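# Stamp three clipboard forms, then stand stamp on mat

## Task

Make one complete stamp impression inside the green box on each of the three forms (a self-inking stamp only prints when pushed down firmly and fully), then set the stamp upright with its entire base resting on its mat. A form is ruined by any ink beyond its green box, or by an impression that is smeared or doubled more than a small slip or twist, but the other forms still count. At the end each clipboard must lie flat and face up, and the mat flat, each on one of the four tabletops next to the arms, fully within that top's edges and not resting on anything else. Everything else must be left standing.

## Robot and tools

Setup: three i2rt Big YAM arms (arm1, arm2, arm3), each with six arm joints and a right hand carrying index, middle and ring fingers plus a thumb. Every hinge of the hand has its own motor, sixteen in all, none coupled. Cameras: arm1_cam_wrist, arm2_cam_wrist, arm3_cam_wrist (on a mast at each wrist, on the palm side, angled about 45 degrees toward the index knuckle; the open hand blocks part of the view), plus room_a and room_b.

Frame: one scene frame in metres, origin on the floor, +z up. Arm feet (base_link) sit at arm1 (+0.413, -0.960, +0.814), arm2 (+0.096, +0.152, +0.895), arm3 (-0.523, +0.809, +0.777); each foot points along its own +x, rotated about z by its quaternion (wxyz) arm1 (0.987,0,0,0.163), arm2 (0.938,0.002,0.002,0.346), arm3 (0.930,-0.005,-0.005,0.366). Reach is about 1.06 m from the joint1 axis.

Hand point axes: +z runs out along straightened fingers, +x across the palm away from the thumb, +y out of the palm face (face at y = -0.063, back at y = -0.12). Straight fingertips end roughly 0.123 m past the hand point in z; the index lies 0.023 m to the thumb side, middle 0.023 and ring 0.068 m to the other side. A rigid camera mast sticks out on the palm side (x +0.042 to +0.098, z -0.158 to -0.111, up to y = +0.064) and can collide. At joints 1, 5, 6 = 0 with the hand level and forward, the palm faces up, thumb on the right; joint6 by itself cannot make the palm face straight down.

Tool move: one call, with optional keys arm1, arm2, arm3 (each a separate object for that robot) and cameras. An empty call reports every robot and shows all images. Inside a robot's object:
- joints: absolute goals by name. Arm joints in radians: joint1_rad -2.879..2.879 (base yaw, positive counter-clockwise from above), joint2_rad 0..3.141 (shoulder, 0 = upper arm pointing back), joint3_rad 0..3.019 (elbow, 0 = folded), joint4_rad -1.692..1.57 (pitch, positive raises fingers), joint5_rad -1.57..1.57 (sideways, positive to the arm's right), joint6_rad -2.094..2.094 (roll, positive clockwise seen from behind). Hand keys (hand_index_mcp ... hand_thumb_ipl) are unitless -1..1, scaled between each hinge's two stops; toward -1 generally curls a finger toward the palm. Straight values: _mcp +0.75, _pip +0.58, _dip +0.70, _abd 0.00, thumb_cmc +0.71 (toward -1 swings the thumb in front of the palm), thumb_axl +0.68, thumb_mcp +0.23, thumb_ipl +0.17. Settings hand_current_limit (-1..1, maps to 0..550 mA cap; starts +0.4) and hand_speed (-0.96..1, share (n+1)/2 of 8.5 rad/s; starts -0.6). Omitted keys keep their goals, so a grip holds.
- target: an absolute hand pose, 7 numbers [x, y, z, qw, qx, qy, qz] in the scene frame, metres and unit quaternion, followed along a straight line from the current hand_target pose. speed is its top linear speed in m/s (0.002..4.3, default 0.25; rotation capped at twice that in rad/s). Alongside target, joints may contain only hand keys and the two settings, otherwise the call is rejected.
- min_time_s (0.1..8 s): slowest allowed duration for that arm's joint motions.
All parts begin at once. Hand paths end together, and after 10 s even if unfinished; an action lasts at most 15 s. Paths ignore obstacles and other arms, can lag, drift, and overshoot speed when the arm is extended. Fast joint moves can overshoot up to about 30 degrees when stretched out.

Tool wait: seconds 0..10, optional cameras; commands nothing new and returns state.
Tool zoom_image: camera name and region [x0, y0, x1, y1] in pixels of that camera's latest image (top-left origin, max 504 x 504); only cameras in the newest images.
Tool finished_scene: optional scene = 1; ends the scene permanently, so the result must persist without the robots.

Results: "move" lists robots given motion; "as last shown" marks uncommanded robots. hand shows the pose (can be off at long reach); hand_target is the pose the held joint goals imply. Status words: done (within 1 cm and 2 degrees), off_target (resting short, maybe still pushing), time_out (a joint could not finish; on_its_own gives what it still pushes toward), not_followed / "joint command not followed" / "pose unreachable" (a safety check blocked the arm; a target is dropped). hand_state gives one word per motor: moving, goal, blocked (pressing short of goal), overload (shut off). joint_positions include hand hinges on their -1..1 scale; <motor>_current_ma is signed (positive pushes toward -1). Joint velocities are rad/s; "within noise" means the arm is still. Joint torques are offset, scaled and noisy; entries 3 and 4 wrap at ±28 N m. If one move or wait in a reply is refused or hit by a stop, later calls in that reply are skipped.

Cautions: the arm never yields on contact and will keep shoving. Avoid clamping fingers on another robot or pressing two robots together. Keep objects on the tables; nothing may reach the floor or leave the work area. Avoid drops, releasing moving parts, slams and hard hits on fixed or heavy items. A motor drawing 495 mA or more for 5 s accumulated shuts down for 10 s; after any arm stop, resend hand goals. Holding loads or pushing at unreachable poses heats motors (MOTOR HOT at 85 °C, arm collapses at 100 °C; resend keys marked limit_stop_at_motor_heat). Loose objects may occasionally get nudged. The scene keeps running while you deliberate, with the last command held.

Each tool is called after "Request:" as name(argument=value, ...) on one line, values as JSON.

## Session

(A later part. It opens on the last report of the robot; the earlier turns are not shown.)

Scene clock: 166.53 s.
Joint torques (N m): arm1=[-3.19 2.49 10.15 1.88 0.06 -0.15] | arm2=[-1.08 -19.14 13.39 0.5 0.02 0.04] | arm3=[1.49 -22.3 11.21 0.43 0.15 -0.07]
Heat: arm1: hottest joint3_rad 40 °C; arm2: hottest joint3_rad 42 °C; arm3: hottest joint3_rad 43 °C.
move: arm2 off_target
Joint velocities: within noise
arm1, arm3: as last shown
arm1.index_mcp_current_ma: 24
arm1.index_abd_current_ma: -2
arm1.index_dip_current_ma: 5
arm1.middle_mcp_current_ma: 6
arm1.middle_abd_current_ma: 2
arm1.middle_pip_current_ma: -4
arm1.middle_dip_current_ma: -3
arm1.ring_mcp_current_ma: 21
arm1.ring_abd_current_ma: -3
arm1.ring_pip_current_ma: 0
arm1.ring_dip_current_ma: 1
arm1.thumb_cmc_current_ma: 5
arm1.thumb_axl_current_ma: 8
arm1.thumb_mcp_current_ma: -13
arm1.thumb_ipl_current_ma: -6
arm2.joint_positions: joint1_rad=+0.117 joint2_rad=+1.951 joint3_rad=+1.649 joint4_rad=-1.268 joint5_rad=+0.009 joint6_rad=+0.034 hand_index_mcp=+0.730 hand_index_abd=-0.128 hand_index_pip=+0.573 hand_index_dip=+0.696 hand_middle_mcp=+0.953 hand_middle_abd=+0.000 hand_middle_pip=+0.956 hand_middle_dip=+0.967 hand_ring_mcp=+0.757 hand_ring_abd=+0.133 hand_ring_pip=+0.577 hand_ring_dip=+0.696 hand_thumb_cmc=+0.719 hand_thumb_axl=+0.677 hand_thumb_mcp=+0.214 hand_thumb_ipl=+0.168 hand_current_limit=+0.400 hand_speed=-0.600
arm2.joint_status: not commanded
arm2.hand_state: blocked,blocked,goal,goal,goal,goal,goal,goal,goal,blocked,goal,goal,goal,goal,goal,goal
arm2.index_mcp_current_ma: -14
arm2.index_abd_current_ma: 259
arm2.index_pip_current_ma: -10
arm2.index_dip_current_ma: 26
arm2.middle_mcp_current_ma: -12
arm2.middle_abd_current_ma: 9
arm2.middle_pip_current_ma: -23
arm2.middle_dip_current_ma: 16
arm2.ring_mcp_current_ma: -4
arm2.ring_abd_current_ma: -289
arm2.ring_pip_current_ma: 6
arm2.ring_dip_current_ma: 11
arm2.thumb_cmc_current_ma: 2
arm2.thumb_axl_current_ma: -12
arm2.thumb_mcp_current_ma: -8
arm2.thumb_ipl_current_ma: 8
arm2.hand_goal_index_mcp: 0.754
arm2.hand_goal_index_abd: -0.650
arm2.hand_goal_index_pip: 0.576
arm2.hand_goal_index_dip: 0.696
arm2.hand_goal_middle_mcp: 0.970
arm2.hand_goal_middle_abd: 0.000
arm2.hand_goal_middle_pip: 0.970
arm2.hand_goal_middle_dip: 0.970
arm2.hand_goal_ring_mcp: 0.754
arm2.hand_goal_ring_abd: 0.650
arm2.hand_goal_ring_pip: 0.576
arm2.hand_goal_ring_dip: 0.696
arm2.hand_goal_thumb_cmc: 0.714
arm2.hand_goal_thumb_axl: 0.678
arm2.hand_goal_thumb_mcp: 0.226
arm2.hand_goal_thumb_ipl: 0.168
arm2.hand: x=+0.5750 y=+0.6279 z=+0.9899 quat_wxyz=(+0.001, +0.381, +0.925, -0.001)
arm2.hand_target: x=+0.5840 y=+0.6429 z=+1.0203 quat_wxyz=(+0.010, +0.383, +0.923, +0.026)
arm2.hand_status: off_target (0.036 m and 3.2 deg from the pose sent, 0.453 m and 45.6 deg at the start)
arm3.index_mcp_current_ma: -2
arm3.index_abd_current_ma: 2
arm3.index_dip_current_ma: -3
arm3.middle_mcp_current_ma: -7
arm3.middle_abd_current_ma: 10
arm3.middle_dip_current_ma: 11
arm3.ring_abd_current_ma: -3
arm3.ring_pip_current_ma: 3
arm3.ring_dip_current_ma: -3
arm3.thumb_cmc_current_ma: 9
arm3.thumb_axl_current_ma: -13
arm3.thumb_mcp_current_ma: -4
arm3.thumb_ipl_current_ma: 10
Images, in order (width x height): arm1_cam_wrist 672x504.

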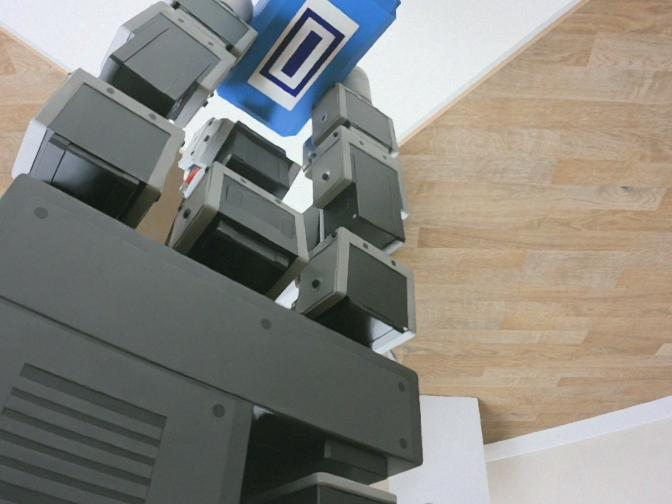

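Request:
move(arm2={"target": [0.423, 0.829, 1.03, 0.0017, 0.3827, 0.9239, 0.0272], "speed": 0.25}, cameras=["arm1_cam_wrist"])

Scene clock: 168.97 s.
Joint torques (N m): arm1=[-3.19 2.49 10.22 1.91 0.05 -0.14] | arm2=[-1.67 -21.54 13.96 0.49 0.15 0.03] | arm3=[1.44 -22.12 11.25 0.42 0.16 -0.07]
Heat: arm1: hottest joint3_rad 40 °C; arm2: hottest joint2_rad 42 °C; arm3: hottest joint3_rad 43 °C.
move: arm2 off_target
Joint velocities: within noise
arm1, arm3: as last shown
arm1.index_mcp_current_ma: 25
arm1.index_abd_current_ma: 2
arm1.index_dip_current_ma: 3
arm1.middle_mcp_current_ma: 2
arm1.middle_abd_current_ma: 1
arm1.middle_dip_current_ma: 1
arm1.ring_mcp_current_ma: 18
arm1.ring_abd_current_ma: -2
arm1.ring_dip_current_ma: 5
arm1.thumb_cmc_current_ma: 7
arm1.thumb_axl_current_ma: 6
arm1.thumb_ipl_current_ma: -11
arm2.joint_positions: joint1_rad=+0.496 joint2_rad=+2.151 joint3_rad=+2.006 joint4_rad=-1.423 joint5_rad=+0.009 joint6_rad=+0.401 hand_index_mcp=+0.730 hand_index_abd=-0.128 hand_index_pip=+0.572 hand_index_dip=+0.696 hand_middle_mcp=+0.953 hand_middle_abd=-0.001 hand_middle_pip=+0.956 hand_middle_dip=+0.967 hand_ring_mcp=+0.757 hand_ring_abd=+0.133 hand_ring_pip=+0.577 hand_ring_dip=+0.696 hand_thumb_cmc=+0.719 hand_thumb_axl=+0.677 hand_thumb_mcp=+0.214 hand_thumb_ipl=+0.168 hand_current_limit=+0.400 hand_speed=-0.600
arm2.joint_status: not commanded
arm2.hand_state: blocked,blocked,goal,goal,goal,goal,goal,goal,goal,blocked,goal,goal,goal,goal,goal,goal
arm2.index_mcp_current_ma: -11
arm2.index_abd_current_ma: 268
arm2.index_pip_current_ma: -1
arm2.index_dip_current_ma: 12
arm2.middle_mcp_current_ma: -22
arm2.middle_abd_current_ma: 3
arm2.middle_pip_current_ma: -6
arm2.middle_dip_current_ma: 13
arm2.ring_mcp_current_ma: -1
arm2.ring_abd_current_ma: -265
arm2.ring_pip_current_ma: -1
arm2.ring_dip_current_ma: 15
arm2.thumb_cmc_current_ma: 18
arm2.thumb_axl_current_ma: -15
arm2.thumb_mcp_current_ma: 13
arm2.thumb_ipl_current_ma: 3
arm2.hand_goal_index_mcp: 0.754
arm2.hand_goal_index_abd: -0.650
arm2.hand_goal_index_pip: 0.576
arm2.hand_goal_index_dip: 0.696
arm2.hand_goal_middle_mcp: 0.970
arm2.hand_goal_middle_abd: 0.000
arm2.hand_goal_middle_pip: 0.970
arm2.hand_goal_middle_dip: 0.970
arm2.hand_goal_ring_mcp: 0.754
arm2.hand_goal_ring_abd: 0.650
arm2.hand_goal_ring_pip: 0.576
arm2.hand_goal_ring_dip: 0.696
arm2.hand_goal_thumb_cmc: 0.714
arm2.hand_goal_thumb_axl: 0.678
arm2.hand_goal_thumb_mcp: 0.226
arm2.hand_goal_thumb_ipl: 0.168
arm2.hand: x=+0.4131 y=+0.8165 z=+1.0031 quat_wxyz=(+0.001, +0.375, +0.927, +0.002)
arm2.hand_target: x=+0.4225 y=+0.8277 z=+1.0304 quat_wxyz=(+0.002, +0.382, +0.924, +0.028)
arm2.hand_status: off_target (0.031 m and 3.1 deg from the pose sent, 0.255 m and 3.2 deg at the start)
arm3.index_mcp_current_ma: 0
arm3.index_abd_current_ma: 4
arm3.index_pip_current_ma: 1
arm3.index_dip_current_ma: -5
arm3.middle_mcp_current_ma: -14
arm3.middle_abd_current_ma: 7
arm3.middle_pip_current_ma: 0
arm3.middle_dip_current_ma: 9
arm3.ring_mcp_current_ma: 4
arm3.ring_abd_current_ma: -10
arm3.ring_pip_current_ma: 1
arm3.ring_dip_current_ma: -6
arm3.thumb_cmc_current_ma: 8
arm3.thumb_axl_current_ma: -9
arm3.thumb_mcp_current_ma: -1
Images, in order (width x height): arm1_cam_wrist 672x504.

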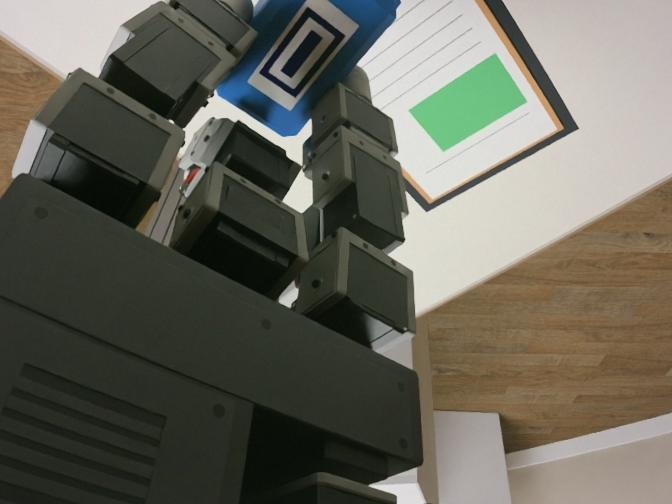

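Request:
move(arm2={"target": [0.549, 0.659, 0.95, 0.0072, 0.4501, 0.8930, 0.0265], "speed": 0.25}, cameras=["arm1_cam_wrist"])

Scene clock: 171.57 s.
Joint torques (N m): arm1=[-3.19 2.43 10.18 1.89 0.05 -0.15] | arm2=[-1.08 -21.54 9.17 1.14 0.02 -0.18] | arm3=[1.49 -22.3 11.29 0.49 0.15 -0.08]
Heat: arm1: hottest joint3_rad 40 °C; arm2: hottest joint2_rad 42 °C; arm3: hottest joint3_rad 43 °C.
move: arm2 off_target
Joint velocities: within noise
arm1, arm3: as last shown
arm1.index_mcp_current_ma: 23
arm1.index_abd_current_ma: 0
arm1.index_pip_current_ma: -7
arm1.middle_mcp_current_ma: 5
arm1.middle_abd_current_ma: 2
arm1.middle_pip_current_ma: -8
arm1.ring_mcp_current_ma: 21
arm1.ring_abd_current_ma: -3
arm1.ring_dip_current_ma: 2
arm1.thumb_axl_current_ma: 10
arm1.thumb_mcp_current_ma: -11
arm1.thumb_ipl_current_ma: -8
arm2.joint_positions: joint1_rad=+0.200 joint2_rad=+2.024 joint3_rad=+1.573 joint4_rad=-1.118 joint5_rad=+0.012 joint6_rad=+0.284 hand_index_mcp=+0.730 hand_index_abd=-0.129 hand_index_pip=+0.573 hand_index_dip=+0.696 hand_middle_mcp=+0.953 hand_middle_abd=-0.003 hand_middle_pip=+0.956 hand_middle_dip=+0.967 hand_ring_mcp=+0.758 hand_ring_abd=+0.133 hand_ring_pip=+0.577 hand_ring_dip=+0.696 hand_thumb_cmc=+0.719 hand_thumb_axl=+0.677 hand_thumb_mcp=+0.214 hand_thumb_ipl=+0.168 hand_current_limit=+0.400 hand_speed=-0.600
arm2.joint_status: not commanded
arm2.hand_state: blocked,blocked,goal,goal,goal,goal,goal,goal,goal,blocked,goal,goal,goal,goal,goal,goal
arm2.index_mcp_current_ma: -7
arm2.index_abd_current_ma: 292
arm2.index_pip_current_ma: -17
arm2.index_dip_current_ma: 11
arm2.middle_mcp_current_ma: -3
arm2.middle_abd_current_ma: 1
arm2.middle_pip_current_ma: -8
arm2.middle_dip_current_ma: 2
arm2.ring_mcp_current_ma: 7
arm2.ring_abd_current_ma: -284
arm2.ring_pip_current_ma: -1
arm2.ring_dip_current_ma: 10
arm2.thumb_cmc_current_ma: 20
arm2.thumb_axl_current_ma: -14
arm2.thumb_mcp_current_ma: -2
arm2.thumb_ipl_current_ma: 5
arm2.hand_goal_index_mcp: 0.754
arm2.hand_goal_index_abd: -0.650
arm2.hand_goal_index_pip: 0.576
arm2.hand_goal_index_dip: 0.696
arm2.hand_goal_middle_mcp: 0.970
arm2.hand_goal_middle_abd: 0.000
arm2.hand_goal_middle_pip: 0.970
arm2.hand_goal_middle_dip: 0.970
arm2.hand_goal_ring_mcp: 0.754
arm2.hand_goal_ring_abd: 0.650
arm2.hand_goal_ring_pip: 0.576
arm2.hand_goal_ring_dip: 0.696
arm2.hand_goal_thumb_cmc: 0.714
arm2.hand_goal_thumb_axl: 0.678
arm2.hand_goal_thumb_mcp: 0.226
arm2.hand_goal_thumb_ipl: 0.168
arm2.hand: x=+0.5454 y=+0.6481 z=+0.9214 quat_wxyz=(+0.003, +0.457, +0.890, -0.001)
arm2.hand_target: x=+0.5487 y=+0.6586 z=+0.9500 quat_wxyz=(+0.007, +0.450, +0.893, +0.026)
arm2.hand_status: off_target (0.031 m and 3.3 deg from the pose sent, 0.215 m and 9.9 deg at the start)
arm3.index_mcp_current_ma: -4
arm3.index_dip_current_ma: -4
arm3.middle_mcp_current_ma: -12
arm3.middle_abd_current_ma: 5
arm3.middle_pip_current_ma: -4
arm3.middle_dip_current_ma: 11
arm3.ring_abd_current_ma: -8
arm3.ring_pip_current_ma: 2
arm3.ring_dip_current_ma: -5
arm3.thumb_cmc_current_ma: 9
arm3.thumb_axl_current_ma: -11
arm3.thumb_mcp_current_ma: -3
Images, in order (width x height): arm1_cam_wrist 672x504.

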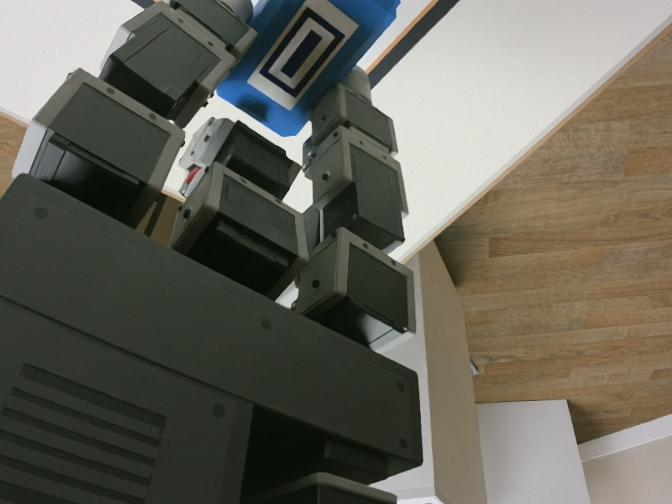

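Request:
move(arm2={"target": [0.545, 0.658, 0.905, 0.0072, 0.4438, 0.8961, 0.0265], "speed": 0.1})

Scene clock: 172.87 s.
Joint torques (N m): arm1=[-3.08 2.49 10.18 1.89 0.06 -0.16] | arm2=[-0.91 -19.08 8.94 1.2 0.01 -0.19] | arm3=[1.55 -22.12 11.25 0.43 0.16 -0.07]
Heat: arm1: hottest joint3_rad 40 °C; arm2: hottest joint2_rad 42 °C; arm3: hottest joint3_rad 43 °C.
move: arm2 off_target
Joint velocities: within noise
arm1, arm3: as last shown
arm1.index_mcp_current_ma: 25
arm1.index_abd_current_ma: 2
arm1.index_pip_current_ma: -5
arm1.index_dip_current_ma: 8
arm1.middle_abd_current_ma: 3
arm1.middle_pip_current_ma: -7
arm1.middle_dip_current_ma: 3
arm1.ring_abd_current_ma: 0
arm1.ring_pip_current_ma: -3
arm1.ring_dip_current_ma: -2
arm1.thumb_axl_current_ma: 3
arm1.thumb_mcp_current_ma: -16
arm2.joint_positions: joint1_rad=+0.200 joint2_rad=+2.039 joint3_rad=+1.514 joint4_rad=-1.017 joint5_rad=+0.012 joint6_rad=+0.272 hand_index_mcp=+0.730 hand_index_abd=-0.129 hand_index_pip=+0.574 hand_index_dip=+0.696 hand_middle_mcp=+0.953 hand_middle_abd=-0.003 hand_middle_pip=+0.956 hand_middle_dip=+0.967 hand_ring_mcp=+0.759 hand_ring_abd=+0.133 hand_ring_pip=+0.577 hand_ring_dip=+0.696 hand_thumb_cmc=+0.719 hand_thumb_axl=+0.677 hand_thumb_mcp=+0.214 hand_thumb_ipl=+0.168 hand_current_limit=+0.400 hand_speed=-0.600
arm2.joint_status: not commanded
arm2.hand_state: blocked,blocked,goal,goal,goal,goal,goal,goal,goal,blocked,goal,goal,goal,goal,goal,goal
arm2.index_mcp_current_ma: -24
arm2.index_abd_current_ma: 273
arm2.index_pip_current_ma: 0
arm2.index_dip_current_ma: -27
arm2.middle_mcp_current_ma: -30
arm2.middle_abd_current_ma: 15
arm2.middle_pip_current_ma: -7
arm2.middle_dip_current_ma: 10
arm2.ring_mcp_current_ma: -2
arm2.ring_abd_current_ma: -280
arm2.ring_pip_current_ma: 3
arm2.ring_dip_current_ma: 11
arm2.thumb_cmc_current_ma: -10
arm2.thumb_axl_current_ma: -8
arm2.thumb_mcp_current_ma: -1
arm2.thumb_ipl_current_ma: 1
arm2.hand_goal_index_mcp: 0.754
arm2.hand_goal_index_abd: -0.650
arm2.hand_goal_index_pip: 0.576
arm2.hand_goal_index_dip: 0.696
arm2.hand_goal_middle_mcp: 0.970
arm2.hand_goal_middle_abd: 0.000
arm2.hand_goal_middle_pip: 0.970
arm2.hand_goal_middle_dip: 0.970
arm2.hand_goal_ring_mcp: 0.754
arm2.hand_goal_ring_abd: 0.650
arm2.hand_goal_ring_pip: 0.576
arm2.hand_goal_ring_dip: 0.696
arm2.hand_goal_thumb_cmc: 0.714
arm2.hand_goal_thumb_axl: 0.678
arm2.hand_goal_thumb_mcp: 0.226
arm2.hand_goal_thumb_ipl: 0.168
arm2.hand: x=+0.5438 y=+0.6479 z=+0.8959 quat_wxyz=(+0.005, +0.451, +0.892, +0.013)
arm2.hand_target: x=+0.5449 y=+0.6579 z=+0.9052 quat_wxyz=(+0.007, +0.444, +0.896, +0.027)
arm2.hand_status: off_target (0.014 m and 1.8 deg from the pose sent, 0.019 m and 3.6 deg at the start)
arm3.index_mcp_current_ma: -2
arm3.index_abd_current_ma: 7
arm3.index_dip_current_ma: 0
arm3.middle_mcp_current_ma: -11
arm3.middle_abd_current_ma: 10
arm3.middle_pip_current_ma: -5
arm3.middle_dip_current_ma: 6
arm3.ring_mcp_current_ma: 9
arm3.ring_abd_current_ma: -6
arm3.ring_pip_current_ma: 3
arm3.thumb_cmc_current_ma: 10
arm3.thumb_axl_current_ma: -5
arm3.thumb_mcp_current_ma: 2
arm3.thumb_ipl_current_ma: 11
pictures: none

Request:
move(arm2={"target": [0.541, 0.657, 0.878, 0.0041, 0.4438, 0.8961, 0.0143], "speed": 0.08}, cameras=["arm1_cam_wrist"])

Scene clock: 174.07 s.
Joint torques (N m): arm1=[-3.19 2.49 10.19 1.88 0.06 -0.15] | arm2=[-0.91 -18.49 8.51 1.26 0.09 -0.14] | arm3=[1.55 -22.12 11.29 0.42 0.14 -0.07]
Heat: arm1: hottest joint3_rad 40 °C; arm2: hottest joint2_rad 42 °C; arm3: hottest joint3_rad 43 °C.
move: arm2 done
Joint velocities: within noise
arm1, arm3: as last shown
arm1.index_mcp_current_ma: 26
arm1.index_abd_current_ma: 5
arm1.index_pip_current_ma: -1
arm1.index_dip_current_ma: 4
arm1.middle_pip_current_ma: -5
arm1.ring_mcp_current_ma: 23
arm1.ring_abd_current_ma: 2
arm1.ring_pip_current_ma: 1
arm1.ring_dip_current_ma: -3
arm1.thumb_cmc_current_ma: 6
arm1.thumb_axl_current_ma: 5
arm1.thumb_mcp_current_ma: -13
arm1.thumb_ipl_current_ma: -10
arm2.joint_positions: joint1_rad=+0.203 joint2_rad=+2.068 joint3_rad=+1.509 joint4_rad=-0.996 joint5_rad=+0.008 joint6_rad=+0.272 hand_index_mcp=+0.744 hand_index_abd=-0.128 hand_index_pip=+0.578 hand_index_dip=+0.696 hand_middle_mcp=+0.953 hand_middle_abd=+0.000 hand_middle_pip=+0.956 hand_middle_dip=+0.967 hand_ring_mcp=+0.769 hand_ring_abd=+0.133 hand_ring_pip=+0.583 hand_ring_dip=+0.697 hand_thumb_cmc=+0.725 hand_thumb_axl=+0.677 hand_thumb_mcp=+0.214 hand_thumb_ipl=+0.168 hand_current_limit=+0.400 hand_speed=-0.600
arm2.joint_status: not commanded
arm2.hand_state: goal,blocked,goal,goal,goal,goal,goal,goal,goal,blocked,goal,goal,goal,goal,goal,goal
arm2.index_mcp_current_ma: -4
arm2.index_abd_current_ma: 285
arm2.index_pip_current_ma: 0
arm2.index_dip_current_ma: 12
arm2.middle_mcp_current_ma: -24
arm2.middle_abd_current_ma: 6
arm2.middle_pip_current_ma: -25
arm2.middle_dip_current_ma: -1
arm2.ring_mcp_current_ma: 30
arm2.ring_abd_current_ma: -282
arm2.ring_pip_current_ma: 14
arm2.ring_dip_current_ma: 10
arm2.thumb_cmc_current_ma: -2
arm2.thumb_axl_current_ma: 6
arm2.thumb_mcp_current_ma: -12
arm2.thumb_ipl_current_ma: 2
arm2.hand_goal_index_mcp: 0.754
arm2.hand_goal_index_abd: -0.650
arm2.hand_goal_index_pip: 0.576
arm2.hand_goal_index_dip: 0.696
arm2.hand_goal_middle_mcp: 0.970
arm2.hand_goal_middle_abd: 0.000
arm2.hand_goal_middle_pip: 0.970
arm2.hand_goal_middle_dip: 0.970
arm2.hand_goal_ring_mcp: 0.754
arm2.hand_goal_ring_abd: 0.650
arm2.hand_goal_ring_pip: 0.576
arm2.hand_goal_ring_dip: 0.696
arm2.hand_goal_thumb_cmc: 0.714
arm2.hand_goal_thumb_axl: 0.678
arm2.hand_goal_thumb_mcp: 0.226
arm2.hand_goal_thumb_ipl: 0.168
arm2.hand: x=+0.5408 y=+0.6489 z=+0.8763 quat_wxyz=(+0.002, +0.450, +0.893, +0.007)
arm2.hand_target: x=+0.5408 y=+0.6569 z=+0.8780 quat_wxyz=(+0.004, +0.444, +0.896, +0.014)
arm2.hand_status: done (0.008 m and 1.2 deg from the pose sent, 0.020 m and 1.0 deg at the start)
arm3.index_mcp_current_ma: -5
arm3.index_abd_current_ma: 6
arm3.index_pip_current_ma: -1
arm3.index_dip_current_ma: -5
arm3.middle_mcp_current_ma: -15
arm3.middle_abd_current_ma: 7
arm3.middle_pip_current_ma: -2
arm3.middle_dip_current_ma: 13
arm3.ring_mcp_current_ma: 5
arm3.ring_abd_current_ma: -8
arm3.thumb_cmc_current_ma: 8
arm3.thumb_axl_current_ma: -10
arm3.thumb_mcp_current_ma: -3
arm3.thumb_ipl_current_ma: 7
Images, in order (width x height): arm1_cam_wrist 672x504.

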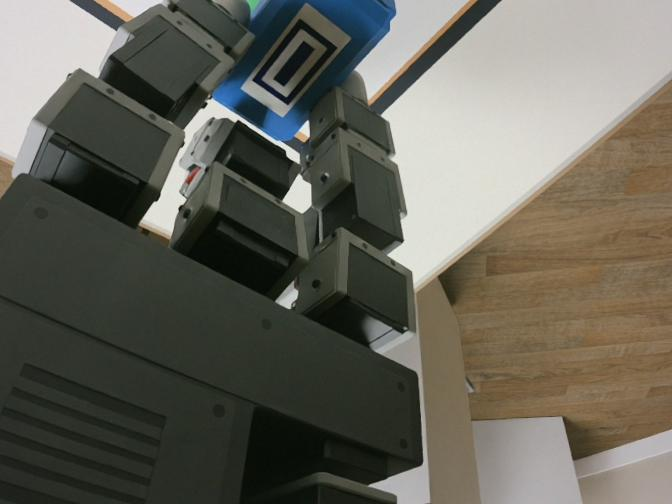

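Request:
move(arm2={"joints": {"hand_index_abd": 0, "hand_ring_abd": 0}})

Request:
move(arm2={"target": [0.543, 0.660, 1.02, 0.0041, 0.4438, 0.8961, 0.0143], "speed": 0.2}, cameras=["arm1_cam_wrist", "room_a", "room_b"])

Scene clock: 175.07 s.
Joint torques (N m): arm1=[-3.08 2.61 10.17 1.84 0.05 -0.15] | arm2=[-0.85 -18.49 8.51 1.2 0.09 -0.14] | arm3=[1.61 -22.3 11.26 0.46 0.15 -0.07]
Heat: arm1: hottest joint3_rad 40 °C; arm2: hottest joint2_rad 42 °C; arm3: hottest joint3_rad 43 °C.
move: arm2 off_target
Joint velocities: within noise
arm1, arm3: as last shown
arm1.index_mcp_current_ma: 28
arm1.index_abd_current_ma: -1
arm1.index_pip_current_ma: -2
arm1.index_dip_current_ma: 6
arm1.middle_mcp_current_ma: 9
arm1.middle_pip_current_ma: -10
arm1.middle_dip_current_ma: -4
arm1.ring_mcp_current_ma: 22
arm1.ring_abd_current_ma: -3
arm1.ring_pip_current_ma: -4
arm1.ring_dip_current_ma: 0
arm1.thumb_cmc_current_ma: 0
arm1.thumb_axl_current_ma: 10
arm1.thumb_mcp_current_ma: -17
arm1.thumb_ipl_current_ma: -6
arm2.joint_positions: joint1_rad=+0.203 joint2_rad=+2.068 joint3_rad=+1.509 joint4_rad=-0.994 joint5_rad=+0.008 joint6_rad=+0.272 hand_index_mcp=+0.742 hand_index_abd=-0.014 hand_index_pip=+0.565 hand_index_dip=+0.696 hand_middle_mcp=+0.953 hand_middle_abd=+0.000 hand_middle_pip=+0.956 hand_middle_dip=+0.967 hand_ring_mcp=+0.760 hand_ring_abd=+0.020 hand_ring_pip=+0.569 hand_ring_dip=+0.694 hand_thumb_cmc=+0.725 hand_thumb_axl=+0.677 hand_thumb_mcp=+0.214 hand_thumb_ipl=+0.168 hand_current_limit=+0.400 hand_speed=-0.600
arm2.joint_status: hand_ring_abd off_target (ended at +0.020, target +0.000); the others done
arm2.hand_state: goal,goal,goal,goal,goal,goal,goal,goal,goal,blocked,goal,goal,goal,goal,goal,goal
arm2.index_mcp_current_ma: -16
arm2.index_abd_current_ma: -10
arm2.index_pip_current_ma: -8
arm2.index_dip_current_ma: 8
arm2.middle_mcp_current_ma: -27
arm2.middle_abd_current_ma: -2
arm2.middle_pip_current_ma: -22
arm2.middle_dip_current_ma: 5
arm2.ring_mcp_current_ma: 20
arm2.ring_abd_current_ma: -12
arm2.ring_pip_current_ma: 8
arm2.ring_dip_current_ma: 8
arm2.thumb_cmc_current_ma: 17
arm2.thumb_axl_current_ma: -22
arm2.thumb_mcp_current_ma: -2
arm2.thumb_ipl_current_ma: 2
arm2.hand_goal_index_mcp: 0.754
arm2.hand_goal_index_abd: 0.000
arm2.hand_goal_index_pip: 0.576
arm2.hand_goal_index_dip: 0.696
arm2.hand_goal_middle_mcp: 0.970
arm2.hand_goal_middle_abd: 0.000
arm2.hand_goal_middle_pip: 0.970
arm2.hand_goal_middle_dip: 0.970
arm2.hand_goal_ring_mcp: 0.754
arm2.hand_goal_ring_abd: 0.000
arm2.hand_goal_ring_pip: 0.576
arm2.hand_goal_ring_dip: 0.696
arm2.hand_goal_thumb_cmc: 0.714
arm2.hand_goal_thumb_axl: 0.678
arm2.hand_goal_thumb_mcp: 0.226
arm2.hand_goal_thumb_ipl: 0.168
arm2.hand: x=+0.5412 y=+0.6494 z=+0.8765 quat_wxyz=(+0.003, +0.450, +0.893, +0.008)
arm2.hand_target: x=+0.5408 y=+0.6569 z=+0.8780 quat_wxyz=(+0.004, +0.444, +0.896, +0.014)
arm2.hand_status: not commanded
arm3.index_mcp_current_ma: -4
arm3.index_pip_current_ma: 0
arm3.middle_mcp_current_ma: -11
arm3.middle_abd_current_ma: 8
arm3.middle_pip_current_ma: -7
arm3.middle_dip_current_ma: 10
arm3.ring_mcp_current_ma: 4
arm3.ring_pip_current_ma: 0
arm3.thumb_cmc_current_ma: 9
arm3.thumb_axl_current_ma: -11
arm3.thumb_mcp_current_ma: -4
arm3.thumb_ipl_current_ma: 9
pictures: none

Scene clock: 176.60 s.
Joint torques (N m): arm1=[-3.19 2.49 10.18 1.87 0.06 -0.15] | arm2=[-0.79 -17.9 12.37 0.46 0.09 -0.12] | arm3=[1.49 -22.42 11.29 0.46 0.14 -0.07]
Heat: arm1: hottest joint3_rad 40 °C; arm2: hottest joint2_rad 42 °C; arm3: hottest joint3_rad 43 °C.
move: arm2 off_target
Joint velocities: within noise
arm1, arm3: as last shown
arm1.index_mcp_current_ma: 25
arm1.index_abd_current_ma: 4
arm1.index_pip_current_ma: -5
arm1.index_dip_current_ma: 4
arm1.middle_mcp_current_ma: 3
arm1.middle_abd_current_ma: 2
arm1.middle_pip_current_ma: -9
arm1.middle_dip_current_ma: 3
arm1.ring_mcp_current_ma: 21
arm1.ring_abd_current_ma: -5
arm1.ring_dip_current_ma: 4
arm1.thumb_cmc_current_ma: 5
arm1.thumb_mcp_current_ma: -12
arm1.thumb_ipl_current_ma: -7
arm2.joint_positions: joint1_rad=+0.204 joint2_rad=+1.931 joint3_rad=+1.654 joint4_rad=-1.294 joint5_rad=+0.008 joint6_rad=+0.272 hand_index_mcp=+0.742 hand_index_abd=-0.014 hand_index_pip=+0.565 hand_index_dip=+0.696 hand_middle_mcp=+0.953 hand_middle_abd=+0.000 hand_middle_pip=+0.956 hand_middle_dip=+0.967 hand_ring_mcp=+0.757 hand_ring_abd=+0.020 hand_ring_pip=+0.569 hand_ring_dip=+0.694 hand_thumb_cmc=+0.725 hand_thumb_axl=+0.677 hand_thumb_mcp=+0.214 hand_thumb_ipl=+0.168 hand_current_limit=+0.400 hand_speed=-0.600
arm2.joint_status: not commanded
arm2.hand_state: goal,goal,goal,goal,goal,goal,goal,goal,goal,blocked,goal,goal,goal,goal,goal,goal
arm2.index_mcp_current_ma: -4
arm2.index_abd_current_ma: -26
arm2.index_pip_current_ma: -13
arm2.index_dip_current_ma: 8
arm2.middle_mcp_current_ma: -15
arm2.middle_abd_current_ma: 3
arm2.middle_pip_current_ma: -29
arm2.middle_dip_current_ma: 0
arm2.ring_mcp_current_ma: 8
arm2.ring_abd_current_ma: 2
arm2.ring_pip_current_ma: -8
arm2.ring_dip_current_ma: 5
arm2.thumb_cmc_current_ma: 19
arm2.thumb_axl_current_ma: 6
arm2.thumb_mcp_current_ma: -10
arm2.thumb_ipl_current_ma: 2
arm2.hand_goal_index_mcp: 0.754
arm2.hand_goal_index_abd: 0.000
arm2.hand_goal_index_pip: 0.576
arm2.hand_goal_index_dip: 0.696
arm2.hand_goal_middle_mcp: 0.970
arm2.hand_goal_middle_abd: 0.000
arm2.hand_goal_middle_pip: 0.970
arm2.hand_goal_middle_dip: 0.970
arm2.hand_goal_ring_mcp: 0.754
arm2.hand_goal_ring_abd: 0.000
arm2.hand_goal_ring_pip: 0.576
arm2.hand_goal_ring_dip: 0.696
arm2.hand_goal_thumb_cmc: 0.714
arm2.hand_goal_thumb_axl: 0.678
arm2.hand_goal_thumb_mcp: 0.226
arm2.hand_goal_thumb_ipl: 0.168
arm2.hand: x=+0.5389 y=+0.6460 z=+1.0035 quat_wxyz=(+0.001, +0.449, +0.893, -0.001)
arm2.hand_target: x=+0.5425 y=+0.6594 z=+1.0200 quat_wxyz=(+0.004, +0.444, +0.896, +0.014)
arm2.hand_status: off_target (0.022 m and 1.9 deg from the pose sent, 0.144 m and 1.1 deg at the start)
arm3.index_mcp_current_ma: -3
arm3.index_abd_current_ma: 7
arm3.index_pip_current_ma: 1
arm3.middle_mcp_current_ma: -9
arm3.middle_abd_current_ma: 6
arm3.middle_pip_current_ma: -4
arm3.middle_dip_current_ma: 8
arm3.ring_mcp_current_ma: 1
arm3.ring_abd_current_ma: -14
arm3.ring_pip_current_ma: -1
arm3.thumb_axl_current_ma: -12
arm3.thumb_mcp_current_ma: 0
arm3.thumb_ipl_current_ma: 5
Images, in order (width x height): arm1_cam_wrist 672x504, room_a 672x504, room_b 672x504.

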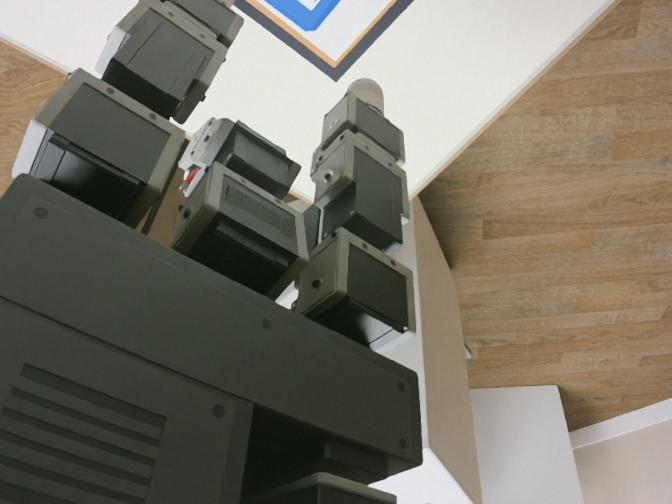

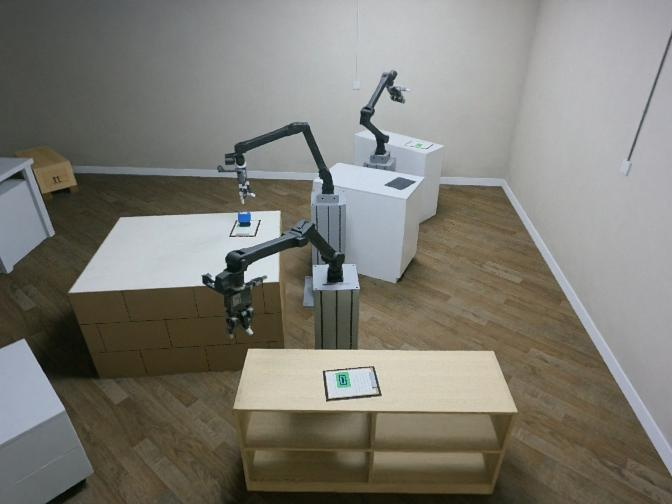

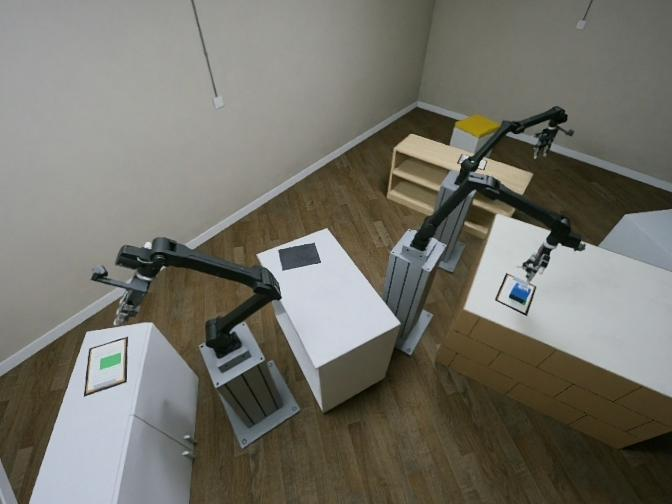

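Request:
move(arm2={"target": [0.423, 0.829, 1.03, 0.0017, 0.3827, 0.9239, 0.0272], "speed": 0.3}, cameras=["arm1_cam_wrist"])

Request:
zoom_image(camera="arm1_cam_wrist", region=[380, 0, 580, 200])

Scene clock: 178.50 s.
Joint torques (N m): arm1=[-3.14 2.55 10.19 1.88 0.06 -0.14] | arm2=[-1.67 -20.78 13.34 0.53 0.16 0.04] | arm3=[1.44 -22.24 11.25 0.43 0.15 -0.07]
Heat: arm1: hottest joint3_rad 40 °C; arm2: hottest joint2_rad 42 °C; arm3: hottest joint3_rad 43 °C.
move: arm2 off_target
Joint velocities: within noise
arm1.joint_positions: joint1_rad=-1.886 joint2_rad=+0.614 joint3_rad=+1.385 joint4_rad=-1.551 joint5_rad=+0.003 joint6_rad=+0.010 hand_index_mcp=+0.776 hand_index_abd=+0.001 hand_index_pip=+0.577 hand_index_dip=+0.696 hand_middle_mcp=+0.765 hand_middle_abd=+0.002 hand_middle_pip=+0.577 hand_middle_dip=+0.696 hand_ring_mcp=+0.765 hand_ring_abd=+0.001 hand_ring_pip=+0.577 hand_ring_dip=+0.696 hand_thumb_cmc=+0.726 hand_thumb_axl=+0.677 hand_thumb_mcp=+0.224 hand_thumb_ipl=+0.168 hand_current_limit=+0.400 hand_speed=-0.600
arm1.joint_status: not commanded
arm1.hand_state: blocked,goal,goal,goal,goal,goal,goal,goal,goal,goal,goal,goal,goal,goal,goal,goal
arm1.index_mcp_current_ma: 20
arm1.index_abd_current_ma: -5
arm1.index_pip_current_ma: 1
arm1.index_dip_current_ma: 5
arm1.middle_mcp_current_ma: 3
arm1.middle_abd_current_ma: 0
arm1.middle_pip_current_ma: -5
arm1.middle_dip_current_ma: 0
arm1.ring_mcp_current_ma: 18
arm1.ring_abd_current_ma: 1
arm1.ring_pip_current_ma: 2
arm1.ring_dip_current_ma: 2
arm1.thumb_cmc_current_ma: 3
arm1.thumb_axl_current_ma: 2
arm1.thumb_mcp_current_ma: -9
arm1.thumb_ipl_current_ma: -10
arm1.hand_goal_index_mcp: 0.754
arm1.hand_goal_index_abd: 0.000
arm1.hand_goal_index_pip: 0.576
arm1.hand_goal_index_dip: 0.696
arm1.hand_goal_middle_mcp: 0.754
arm1.hand_goal_middle_abd: 0.000
arm1.hand_goal_middle_pip: 0.576
arm1.hand_goal_middle_dip: 0.696
arm1.hand_goal_ring_mcp: 0.754
arm1.hand_goal_ring_abd: 0.000
arm1.hand_goal_ring_pip: 0.576
arm1.hand_goal_ring_dip: 0.696
arm1.hand_goal_thumb_cmc: 0.714
arm1.hand_goal_thumb_axl: 0.678
arm1.hand_goal_thumb_mcp: 0.226
arm1.hand_goal_thumb_ipl: 0.168
arm1.hand: x=+0.3920 y=-1.2216 z=+1.3708 quat_wxyz=(+0.385, +0.923, +0.001, +0.003)
arm1.hand_target: x=+0.3897 y=-1.2172 z=+1.3826 quat_wxyz=(+0.394, +0.919, +0.000, +0.000)
arm1.hand_status: not commanded
arm2.joint_positions: joint1_rad=+0.496 joint2_rad=+2.144 joint3_rad=+2.017 joint4_rad=-1.424 joint5_rad=+0.009 joint6_rad=+0.401 hand_index_mcp=+0.742 hand_index_abd=-0.016 hand_index_pip=+0.565 hand_index_dip=+0.696 hand_middle_mcp=+0.953 hand_middle_abd=-0.001 hand_middle_pip=+0.956 hand_middle_dip=+0.967 hand_ring_mcp=+0.757 hand_ring_abd=+0.011 hand_ring_pip=+0.569 hand_ring_dip=+0.694 hand_thumb_cmc=+0.724 hand_thumb_axl=+0.677 hand_thumb_mcp=+0.214 hand_thumb_ipl=+0.168 hand_current_limit=+0.400 hand_speed=-0.600
arm2.joint_status: not commanded
arm2.hand_state: goal,goal,goal,goal,goal,goal,goal,goal,goal,goal,goal,goal,goal,goal,goal,goal
arm2.index_mcp_current_ma: -10
arm2.index_abd_current_ma: -25
arm2.index_pip_current_ma: -2
arm2.index_dip_current_ma: -5
arm2.middle_mcp_current_ma: -4
arm2.middle_abd_current_ma: 2
arm2.middle_pip_current_ma: -5
arm2.middle_dip_current_ma: 15
arm2.ring_mcp_current_ma: 8
arm2.ring_abd_current_ma: 9
arm2.ring_pip_current_ma: -1
arm2.ring_dip_current_ma: 7
arm2.thumb_cmc_current_ma: 10
arm2.thumb_axl_current_ma: -17
arm2.thumb_mcp_current_ma: -5
arm2.thumb_ipl_current_ma: -3
arm2.hand_goal_index_mcp: 0.754
arm2.hand_goal_index_abd: 0.000
arm2.hand_goal_index_pip: 0.576
arm2.hand_goal_index_dip: 0.696
arm2.hand_goal_middle_mcp: 0.970
arm2.hand_goal_middle_abd: 0.000
arm2.hand_goal_middle_pip: 0.970
arm2.hand_goal_middle_dip: 0.970
arm2.hand_goal_ring_mcp: 0.754
arm2.hand_goal_ring_abd: 0.000
arm2.hand_goal_ring_pip: 0.576
arm2.hand_goal_ring_dip: 0.696
arm2.hand_goal_thumb_cmc: 0.714
arm2.hand_goal_thumb_axl: 0.678
arm2.hand_goal_thumb_mcp: 0.226
arm2.hand_goal_thumb_ipl: 0.168
arm2.hand: x=+0.4141 y=+0.8195 z=+1.0129 quat_wxyz=(+0.001, +0.375, +0.927, +0.010)
arm2.hand_target: x=+0.4226 y=+0.8282 z=+1.0299 quat_wxyz=(+0.002, +0.382, +0.924, +0.027)
arm2.hand_status: off_target (0.022 m and 2.2 deg from the pose sent, 0.218 m and 9.0 deg at the start)
arm3.joint_positions: joint1_rad=+0.904 joint2_rad=+2.229 joint3_rad=+2.433 joint4_rad=-1.685 joint5_rad=+0.008 joint6_rad=+1.581 hand_index_mcp=+0.748 hand_index_abd=+0.003 hand_index_pip=+0.571 hand_index_dip=+0.701 hand_middle_mcp=+0.960 hand_middle_abd=+0.000 hand_middle_pip=+0.966 hand_middle_dip=+0.968 hand_ring_mcp=+0.748 hand_ring_abd=+0.007 hand_ring_pip=+0.570 hand_ring_dip=+0.698 hand_thumb_cmc=+0.719 hand_thumb_axl=+0.677 hand_thumb_mcp=+0.221 hand_thumb_ipl=+0.168 hand_current_limit=+0.400 hand_speed=-0.600
arm3.joint_status: not commanded
arm3.hand_state: goal,goal,goal,goal,goal,goal,goal,goal,goal,goal,goal,goal,goal,goal,goal,goal
arm3.index_mcp_current_ma: -5
arm3.index_abd_current_ma: 5
arm3.index_pip_current_ma: 3
arm3.index_dip_current_ma: -6
arm3.middle_mcp_current_ma: -11
arm3.middle_abd_current_ma: 6
arm3.middle_pip_current_ma: -3
arm3.middle_dip_current_ma: 11
arm3.ring_mcp_current_ma: 4
arm3.ring_abd_current_ma: -5
arm3.ring_pip_current_ma: 2
arm3.ring_dip_current_ma: -6
arm3.thumb_cmc_current_ma: 9
arm3.thumb_axl_current_ma: -7
arm3.thumb_mcp_current_ma: -4
arm3.thumb_ipl_current_ma: 7
arm3.hand_goal_index_mcp: 0.754
arm3.hand_goal_index_abd: 0.000
arm3.hand_goal_index_pip: 0.576
arm3.hand_goal_index_dip: 0.696
arm3.hand_goal_middle_mcp: 0.970
arm3.hand_goal_middle_abd: 0.000
arm3.hand_goal_middle_pip: 0.970
arm3.hand_goal_middle_dip: 0.970
arm3.hand_goal_ring_mcp: 0.754
arm3.hand_goal_ring_abd: 0.000
arm3.hand_goal_ring_pip: 0.576
arm3.hand_goal_ring_dip: 0.696
arm3.hand_goal_thumb_cmc: 0.714
arm3.hand_goal_thumb_axl: 0.678
arm3.hand_goal_thumb_mcp: 0.226
arm3.hand_goal_thumb_ipl: 0.168
arm3.hand: x=-0.4964 y=+1.4951 z=+0.9914 quat_wxyz=(-0.024, +0.680, +0.732, +0.036)
arm3.hand_target: x=-0.4940 y=+1.4990 z=+1.0070 quat_wxyz=(-0.033, +0.679, +0.732, +0.046)
arm3.hand_status: not commanded
Images, in order (width x height): arm1_cam_wrist 672x504.

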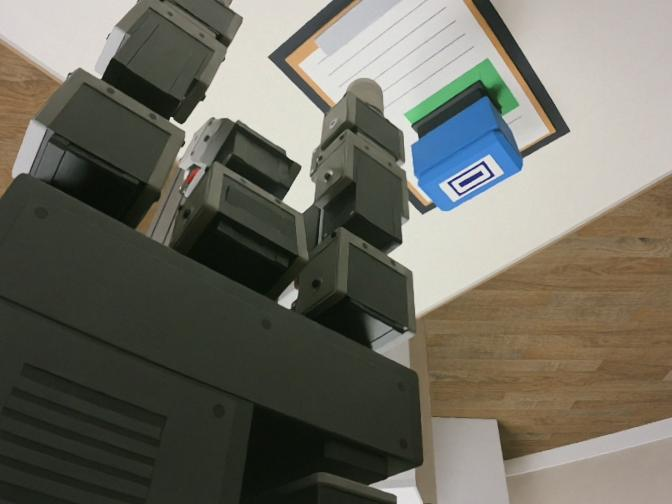

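Scaled by 2.520.

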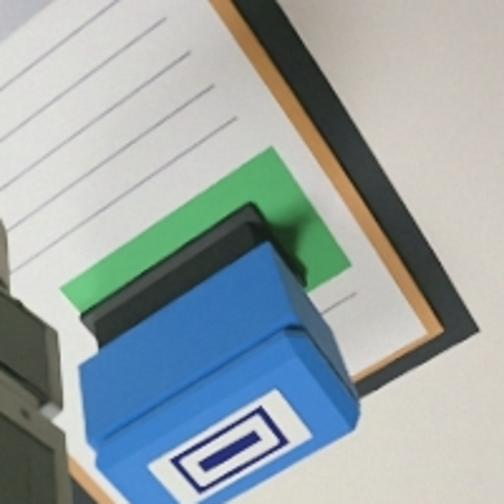

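Request:
move(arm2={"target": [0.53, 0.655, 1.04, 0.2500, 0.2394, 0.6489, 0.6778], "speed": 0.35, "joints": {"hand_middle_mcp": 0.754, "hand_middle_pip": 0.576, "hand_middle_dip": 0.696}}, cameras=["room_a", "room_b"])

Scene clock: 184.40 s.
Joint torques (N m): arm1=[-3.14 2.43 10.18 1.91 0.06 -0.15] | arm2=[-1.49 -16.62 7.34 3.67 -0.08 -0.26] | arm3=[1.44 -22.3 11.25 0.43 0.15 -0.07]
Heat: arm1: hottest joint3_rad 40 °C; arm2: hottest joint3_rad 43 °C; arm3: hottest joint3_rad 43 °C.
move: arm2 off_target
Joint velocities: within noise
arm1, arm3: as last shown
arm1.index_mcp_current_ma: 26
arm1.index_abd_current_ma: 7
arm1.index_pip_current_ma: -6
arm1.index_dip_current_ma: 2
arm1.middle_mcp_current_ma: 5
arm1.middle_abd_current_ma: 1
arm1.middle_pip_current_ma: -9
arm1.middle_dip_current_ma: 1
arm1.ring_pip_current_ma: -5
arm1.ring_dip_current_ma: -2
arm1.thumb_cmc_current_ma: 5
arm1.thumb_axl_current_ma: 6
arm1.thumb_mcp_current_ma: -12
arm1.thumb_ipl_current_ma: -7
arm2.joint_positions: joint1_rad=+0.200 joint2_rad=+2.158 joint3_rad=+0.913 joint4_rad=+1.242 joint5_rad=+0.042 joint6_rad=+0.003 hand_index_mcp=+0.794 hand_index_abd=-0.019 hand_index_pip=+0.578 hand_index_dip=+0.696 hand_middle_mcp=+0.792 hand_middle_abd=-0.001 hand_middle_pip=+0.589 hand_middle_dip=+0.699 hand_ring_mcp=+0.795 hand_ring_abd=+0.011 hand_ring_pip=+0.583 hand_ring_dip=+0.697 hand_thumb_cmc=+0.746 hand_thumb_axl=+0.677 hand_thumb_mcp=+0.214 hand_thumb_ipl=+0.168 hand_current_limit=+0.400 hand_speed=-0.600
arm2.joint_status: hand_middle_mcp off_target (ended at +0.792, target +0.754); the others done
arm2.hand_state: blocked,goal,goal,goal,blocked,goal,goal,goal,blocked,goal,goal,goal,blocked,goal,goal,goal
arm2.index_mcp_current_ma: 2
arm2.index_abd_current_ma: -28
arm2.index_pip_current_ma: -10
arm2.index_dip_current_ma: -3
arm2.middle_mcp_current_ma: 4
arm2.middle_abd_current_ma: -10
arm2.middle_pip_current_ma: -2
arm2.middle_dip_current_ma: -4
arm2.ring_mcp_current_ma: 25
arm2.ring_abd_current_ma: -16
arm2.ring_pip_current_ma: -2
arm2.ring_dip_current_ma: 0
arm2.thumb_cmc_current_ma: 28
arm2.thumb_axl_current_ma: -2
arm2.thumb_mcp_current_ma: 0
arm2.thumb_ipl_current_ma: -3
arm2.hand_goal_index_mcp: 0.754
arm2.hand_goal_index_abd: 0.000
arm2.hand_goal_index_pip: 0.576
arm2.hand_goal_index_dip: 0.696
arm2.hand_goal_middle_mcp: 0.754
arm2.hand_goal_middle_abd: 0.000
arm2.hand_goal_middle_pip: 0.576
arm2.hand_goal_middle_dip: 0.696
arm2.hand_goal_ring_mcp: 0.754
arm2.hand_goal_ring_abd: 0.000
arm2.hand_goal_ring_pip: 0.576
arm2.hand_goal_ring_dip: 0.696
arm2.hand_goal_thumb_cmc: 0.714
arm2.hand_goal_thumb_axl: 0.678
arm2.hand_goal_thumb_mcp: 0.226
arm2.hand_goal_thumb_ipl: 0.168
arm2.hand: x=+0.5260 y=+0.6501 z=+1.0246 quat_wxyz=(+0.241, +0.248, +0.664, +0.663)
arm2.hand_target: x=+0.5296 y=+0.6545 z=+1.0400 quat_wxyz=(+0.250, +0.239, +0.649, +0.678)
arm2.hand_status: off_target (0.017 m and 2.8 deg from the pose sent, 0.203 m and 91.4 deg at the start)
arm3.index_mcp_current_ma: -3
arm3.index_abd_current_ma: 8
arm3.index_pip_current_ma: -2
arm3.index_dip_current_ma: -2
arm3.middle_abd_current_ma: 8
arm3.middle_pip_current_ma: -7
arm3.middle_dip_current_ma: 12
arm3.ring_mcp_current_ma: 6
arm3.ring_abd_current_ma: -8
arm3.ring_pip_current_ma: 1
arm3.ring_dip_current_ma: -7
arm3.thumb_axl_current_ma: -8
arm3.thumb_mcp_current_ma: -3
arm3.thumb_ipl_current_ma: 9
Images, in order (width x height): room_a 672x504, room_b 672x504.

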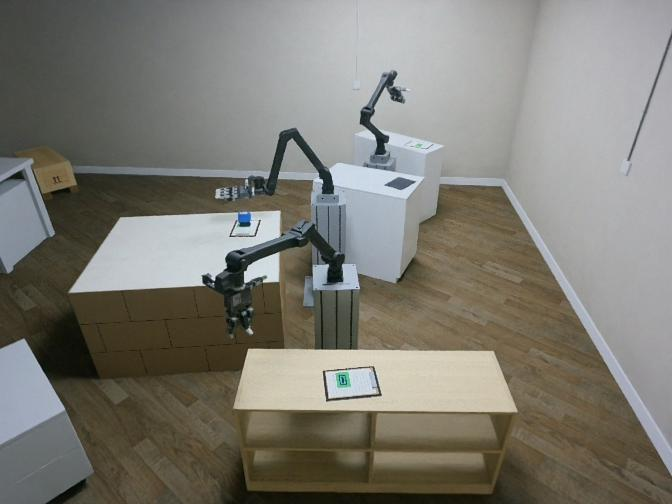

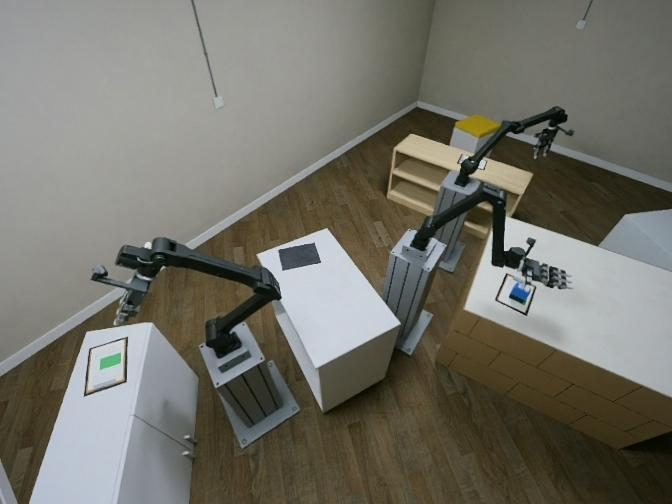

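Request:
move(arm2={"target":[0.534,0.657,0.94,0.25,0.2394,0.6489,0.6778],"speed":0.12}, cameras=["room_a","room_b"])

Scene clock: 186.83 s.
Joint torques (N m): arm1=[-3.08 2.49 10.18 1.89 0.06 -0.15] | arm2=[-1.85 -17.73 5.41 3.7 -0.09 -0.26] | arm3=[1.49 -22.18 11.28 0.4 0.14 -0.07]
Heat: arm1: hottest joint3_rad 40 °C; arm2: hottest joint2_rad 43 °C; arm3: hottest joint3_rad 43 °C.
move: arm2 off_target
Joint velocities: within noise
arm1, arm3: as last shown
arm1.index_abd_current_ma: -2
arm1.index_pip_current_ma: -4
arm1.index_dip_current_ma: 5
arm1.middle_mcp_current_ma: 6
arm1.middle_abd_current_ma: 4
arm1.middle_pip_current_ma: -3
arm1.middle_dip_current_ma: -1
arm1.ring_mcp_current_ma: 24
arm1.ring_abd_current_ma: -3
arm1.ring_pip_current_ma: 2
arm1.ring_dip_current_ma: 0
arm1.thumb_cmc_current_ma: 4
arm1.thumb_axl_current_ma: 4
arm1.thumb_ipl_current_ma: -15
arm2.joint_positions: joint1_rad=+0.200 joint2_rad=+2.433 joint3_rad=+1.029 joint4_rad=+1.408 joint5_rad=+0.037 joint6_rad=+0.003 hand_index_mcp=+0.794 hand_index_abd=-0.019 hand_index_pip=+0.578 hand_index_dip=+0.696 hand_middle_mcp=+0.792 hand_middle_abd=-0.001 hand_middle_pip=+0.589 hand_middle_dip=+0.699 hand_ring_mcp=+0.795 hand_ring_abd=+0.011 hand_ring_pip=+0.583 hand_ring_dip=+0.697 hand_thumb_cmc=+0.746 hand_thumb_axl=+0.677 hand_thumb_mcp=+0.214 hand_thumb_ipl=+0.168 hand_current_limit=+0.400 hand_speed=-0.600
arm2.joint_status: not commanded
arm2.hand_state: blocked,goal,goal,goal,blocked,goal,goal,goal,blocked,goal,goal,goal,blocked,goal,goal,goal
arm2.index_mcp_current_ma: 20
arm2.index_abd_current_ma: -11
arm2.index_pip_current_ma: 0
arm2.index_dip_current_ma: 3
arm2.middle_mcp_current_ma: 3
arm2.middle_abd_current_ma: -8
arm2.middle_pip_current_ma: 3
arm2.middle_dip_current_ma: 24
arm2.ring_mcp_current_ma: 46
arm2.ring_abd_current_ma: -7
arm2.ring_pip_current_ma: 15
arm2.ring_dip_current_ma: -1
arm2.thumb_cmc_current_ma: 28
arm2.thumb_axl_current_ma: 9
arm2.thumb_mcp_current_ma: -23
arm2.thumb_ipl_current_ma: -5
arm2.hand_goal_index_mcp: 0.754
arm2.hand_goal_index_abd: 0.000
arm2.hand_goal_index_pip: 0.576
arm2.hand_goal_index_dip: 0.696
arm2.hand_goal_middle_mcp: 0.754
arm2.hand_goal_middle_abd: 0.000
arm2.hand_goal_middle_pip: 0.576
arm2.hand_goal_middle_dip: 0.696
arm2.hand_goal_ring_mcp: 0.754
arm2.hand_goal_ring_abd: 0.000
arm2.hand_goal_ring_pip: 0.576
arm2.hand_goal_ring_dip: 0.696
arm2.hand_goal_thumb_cmc: 0.714
arm2.hand_goal_thumb_axl: 0.678
arm2.hand_goal_thumb_mcp: 0.226
arm2.hand_goal_thumb_ipl: 0.168
arm2.hand: x=+0.5284 y=+0.6556 z=+0.9287 quat_wxyz=(+0.240, +0.246, +0.662, +0.666)
arm2.hand_target: x=+0.5337 y=+0.6567 z=+0.9400 quat_wxyz=(+0.250, +0.240, +0.649, +0.678)
arm2.hand_status: off_target (0.013 m and 2.4 deg from the pose sent, 0.085 m and 2.8 deg at the start)
arm3.index_mcp_current_ma: -6
arm3.index_abd_current_ma: 6
arm3.index_pip_current_ma: -1
arm3.index_dip_current_ma: -7
arm3.middle_mcp_current_ma: -12
arm3.middle_abd_current_ma: 5
arm3.middle_pip_current_ma: -4
arm3.middle_dip_current_ma: 5
arm3.ring_mcp_current_ma: 7
arm3.ring_abd_current_ma: -4
arm3.ring_dip_current_ma: -2
arm3.thumb_cmc_current_ma: 12
arm3.thumb_axl_current_ma: -11
arm3.thumb_mcp_current_ma: -2
arm3.thumb_ipl_current_ma: 8
Images, in order (width x height): room_a 672x504, room_b 672x504.

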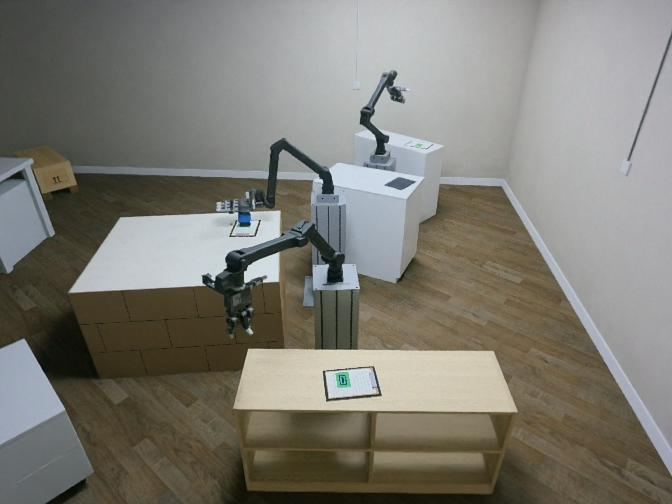

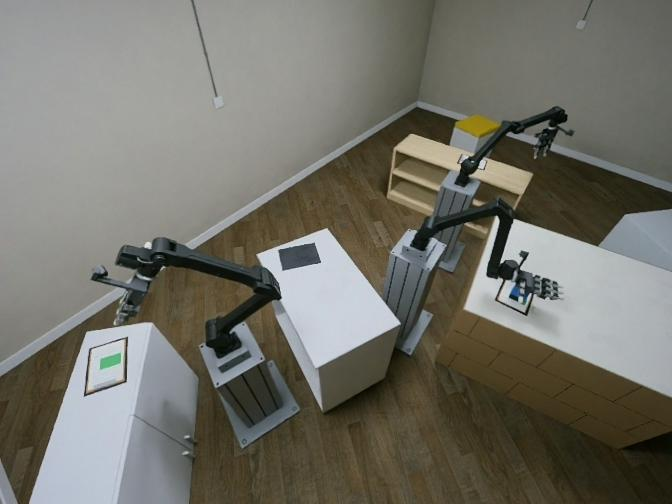

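Request:
zoom_image(camera="room_a", region=[200, 180, 300, 250])

Request:
zoom_image(camera="room_b", region=[470, 240, 580, 330])

Scaled by 5.040.

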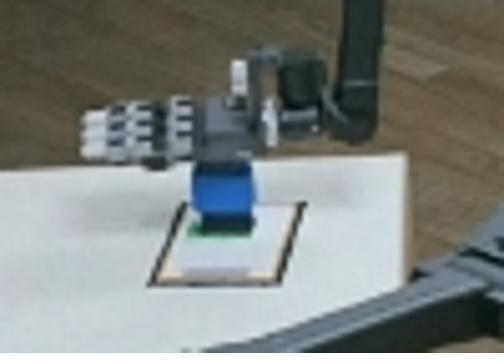

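Scaled by 4.582.

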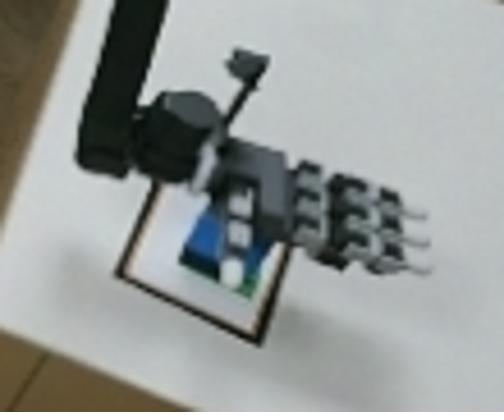

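Request:
zoom_image(camera="room_b", region=[495, 275, 545, 315])

Request:
zoom_image(camera="room_a", region=[225, 205, 265, 240])

Scaled by 10.080.

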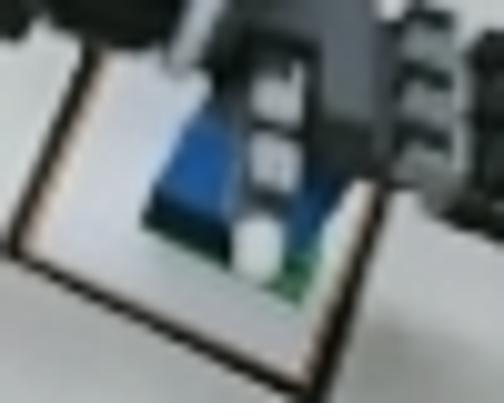

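Scaled by 12.600.

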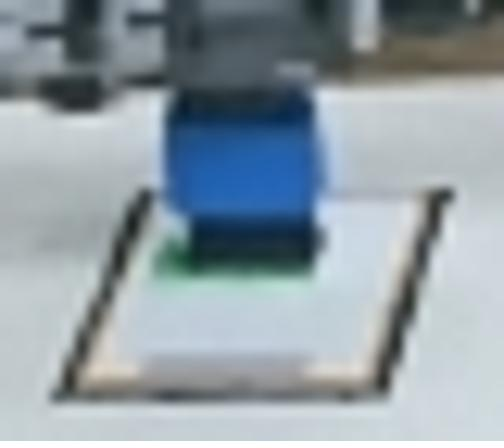

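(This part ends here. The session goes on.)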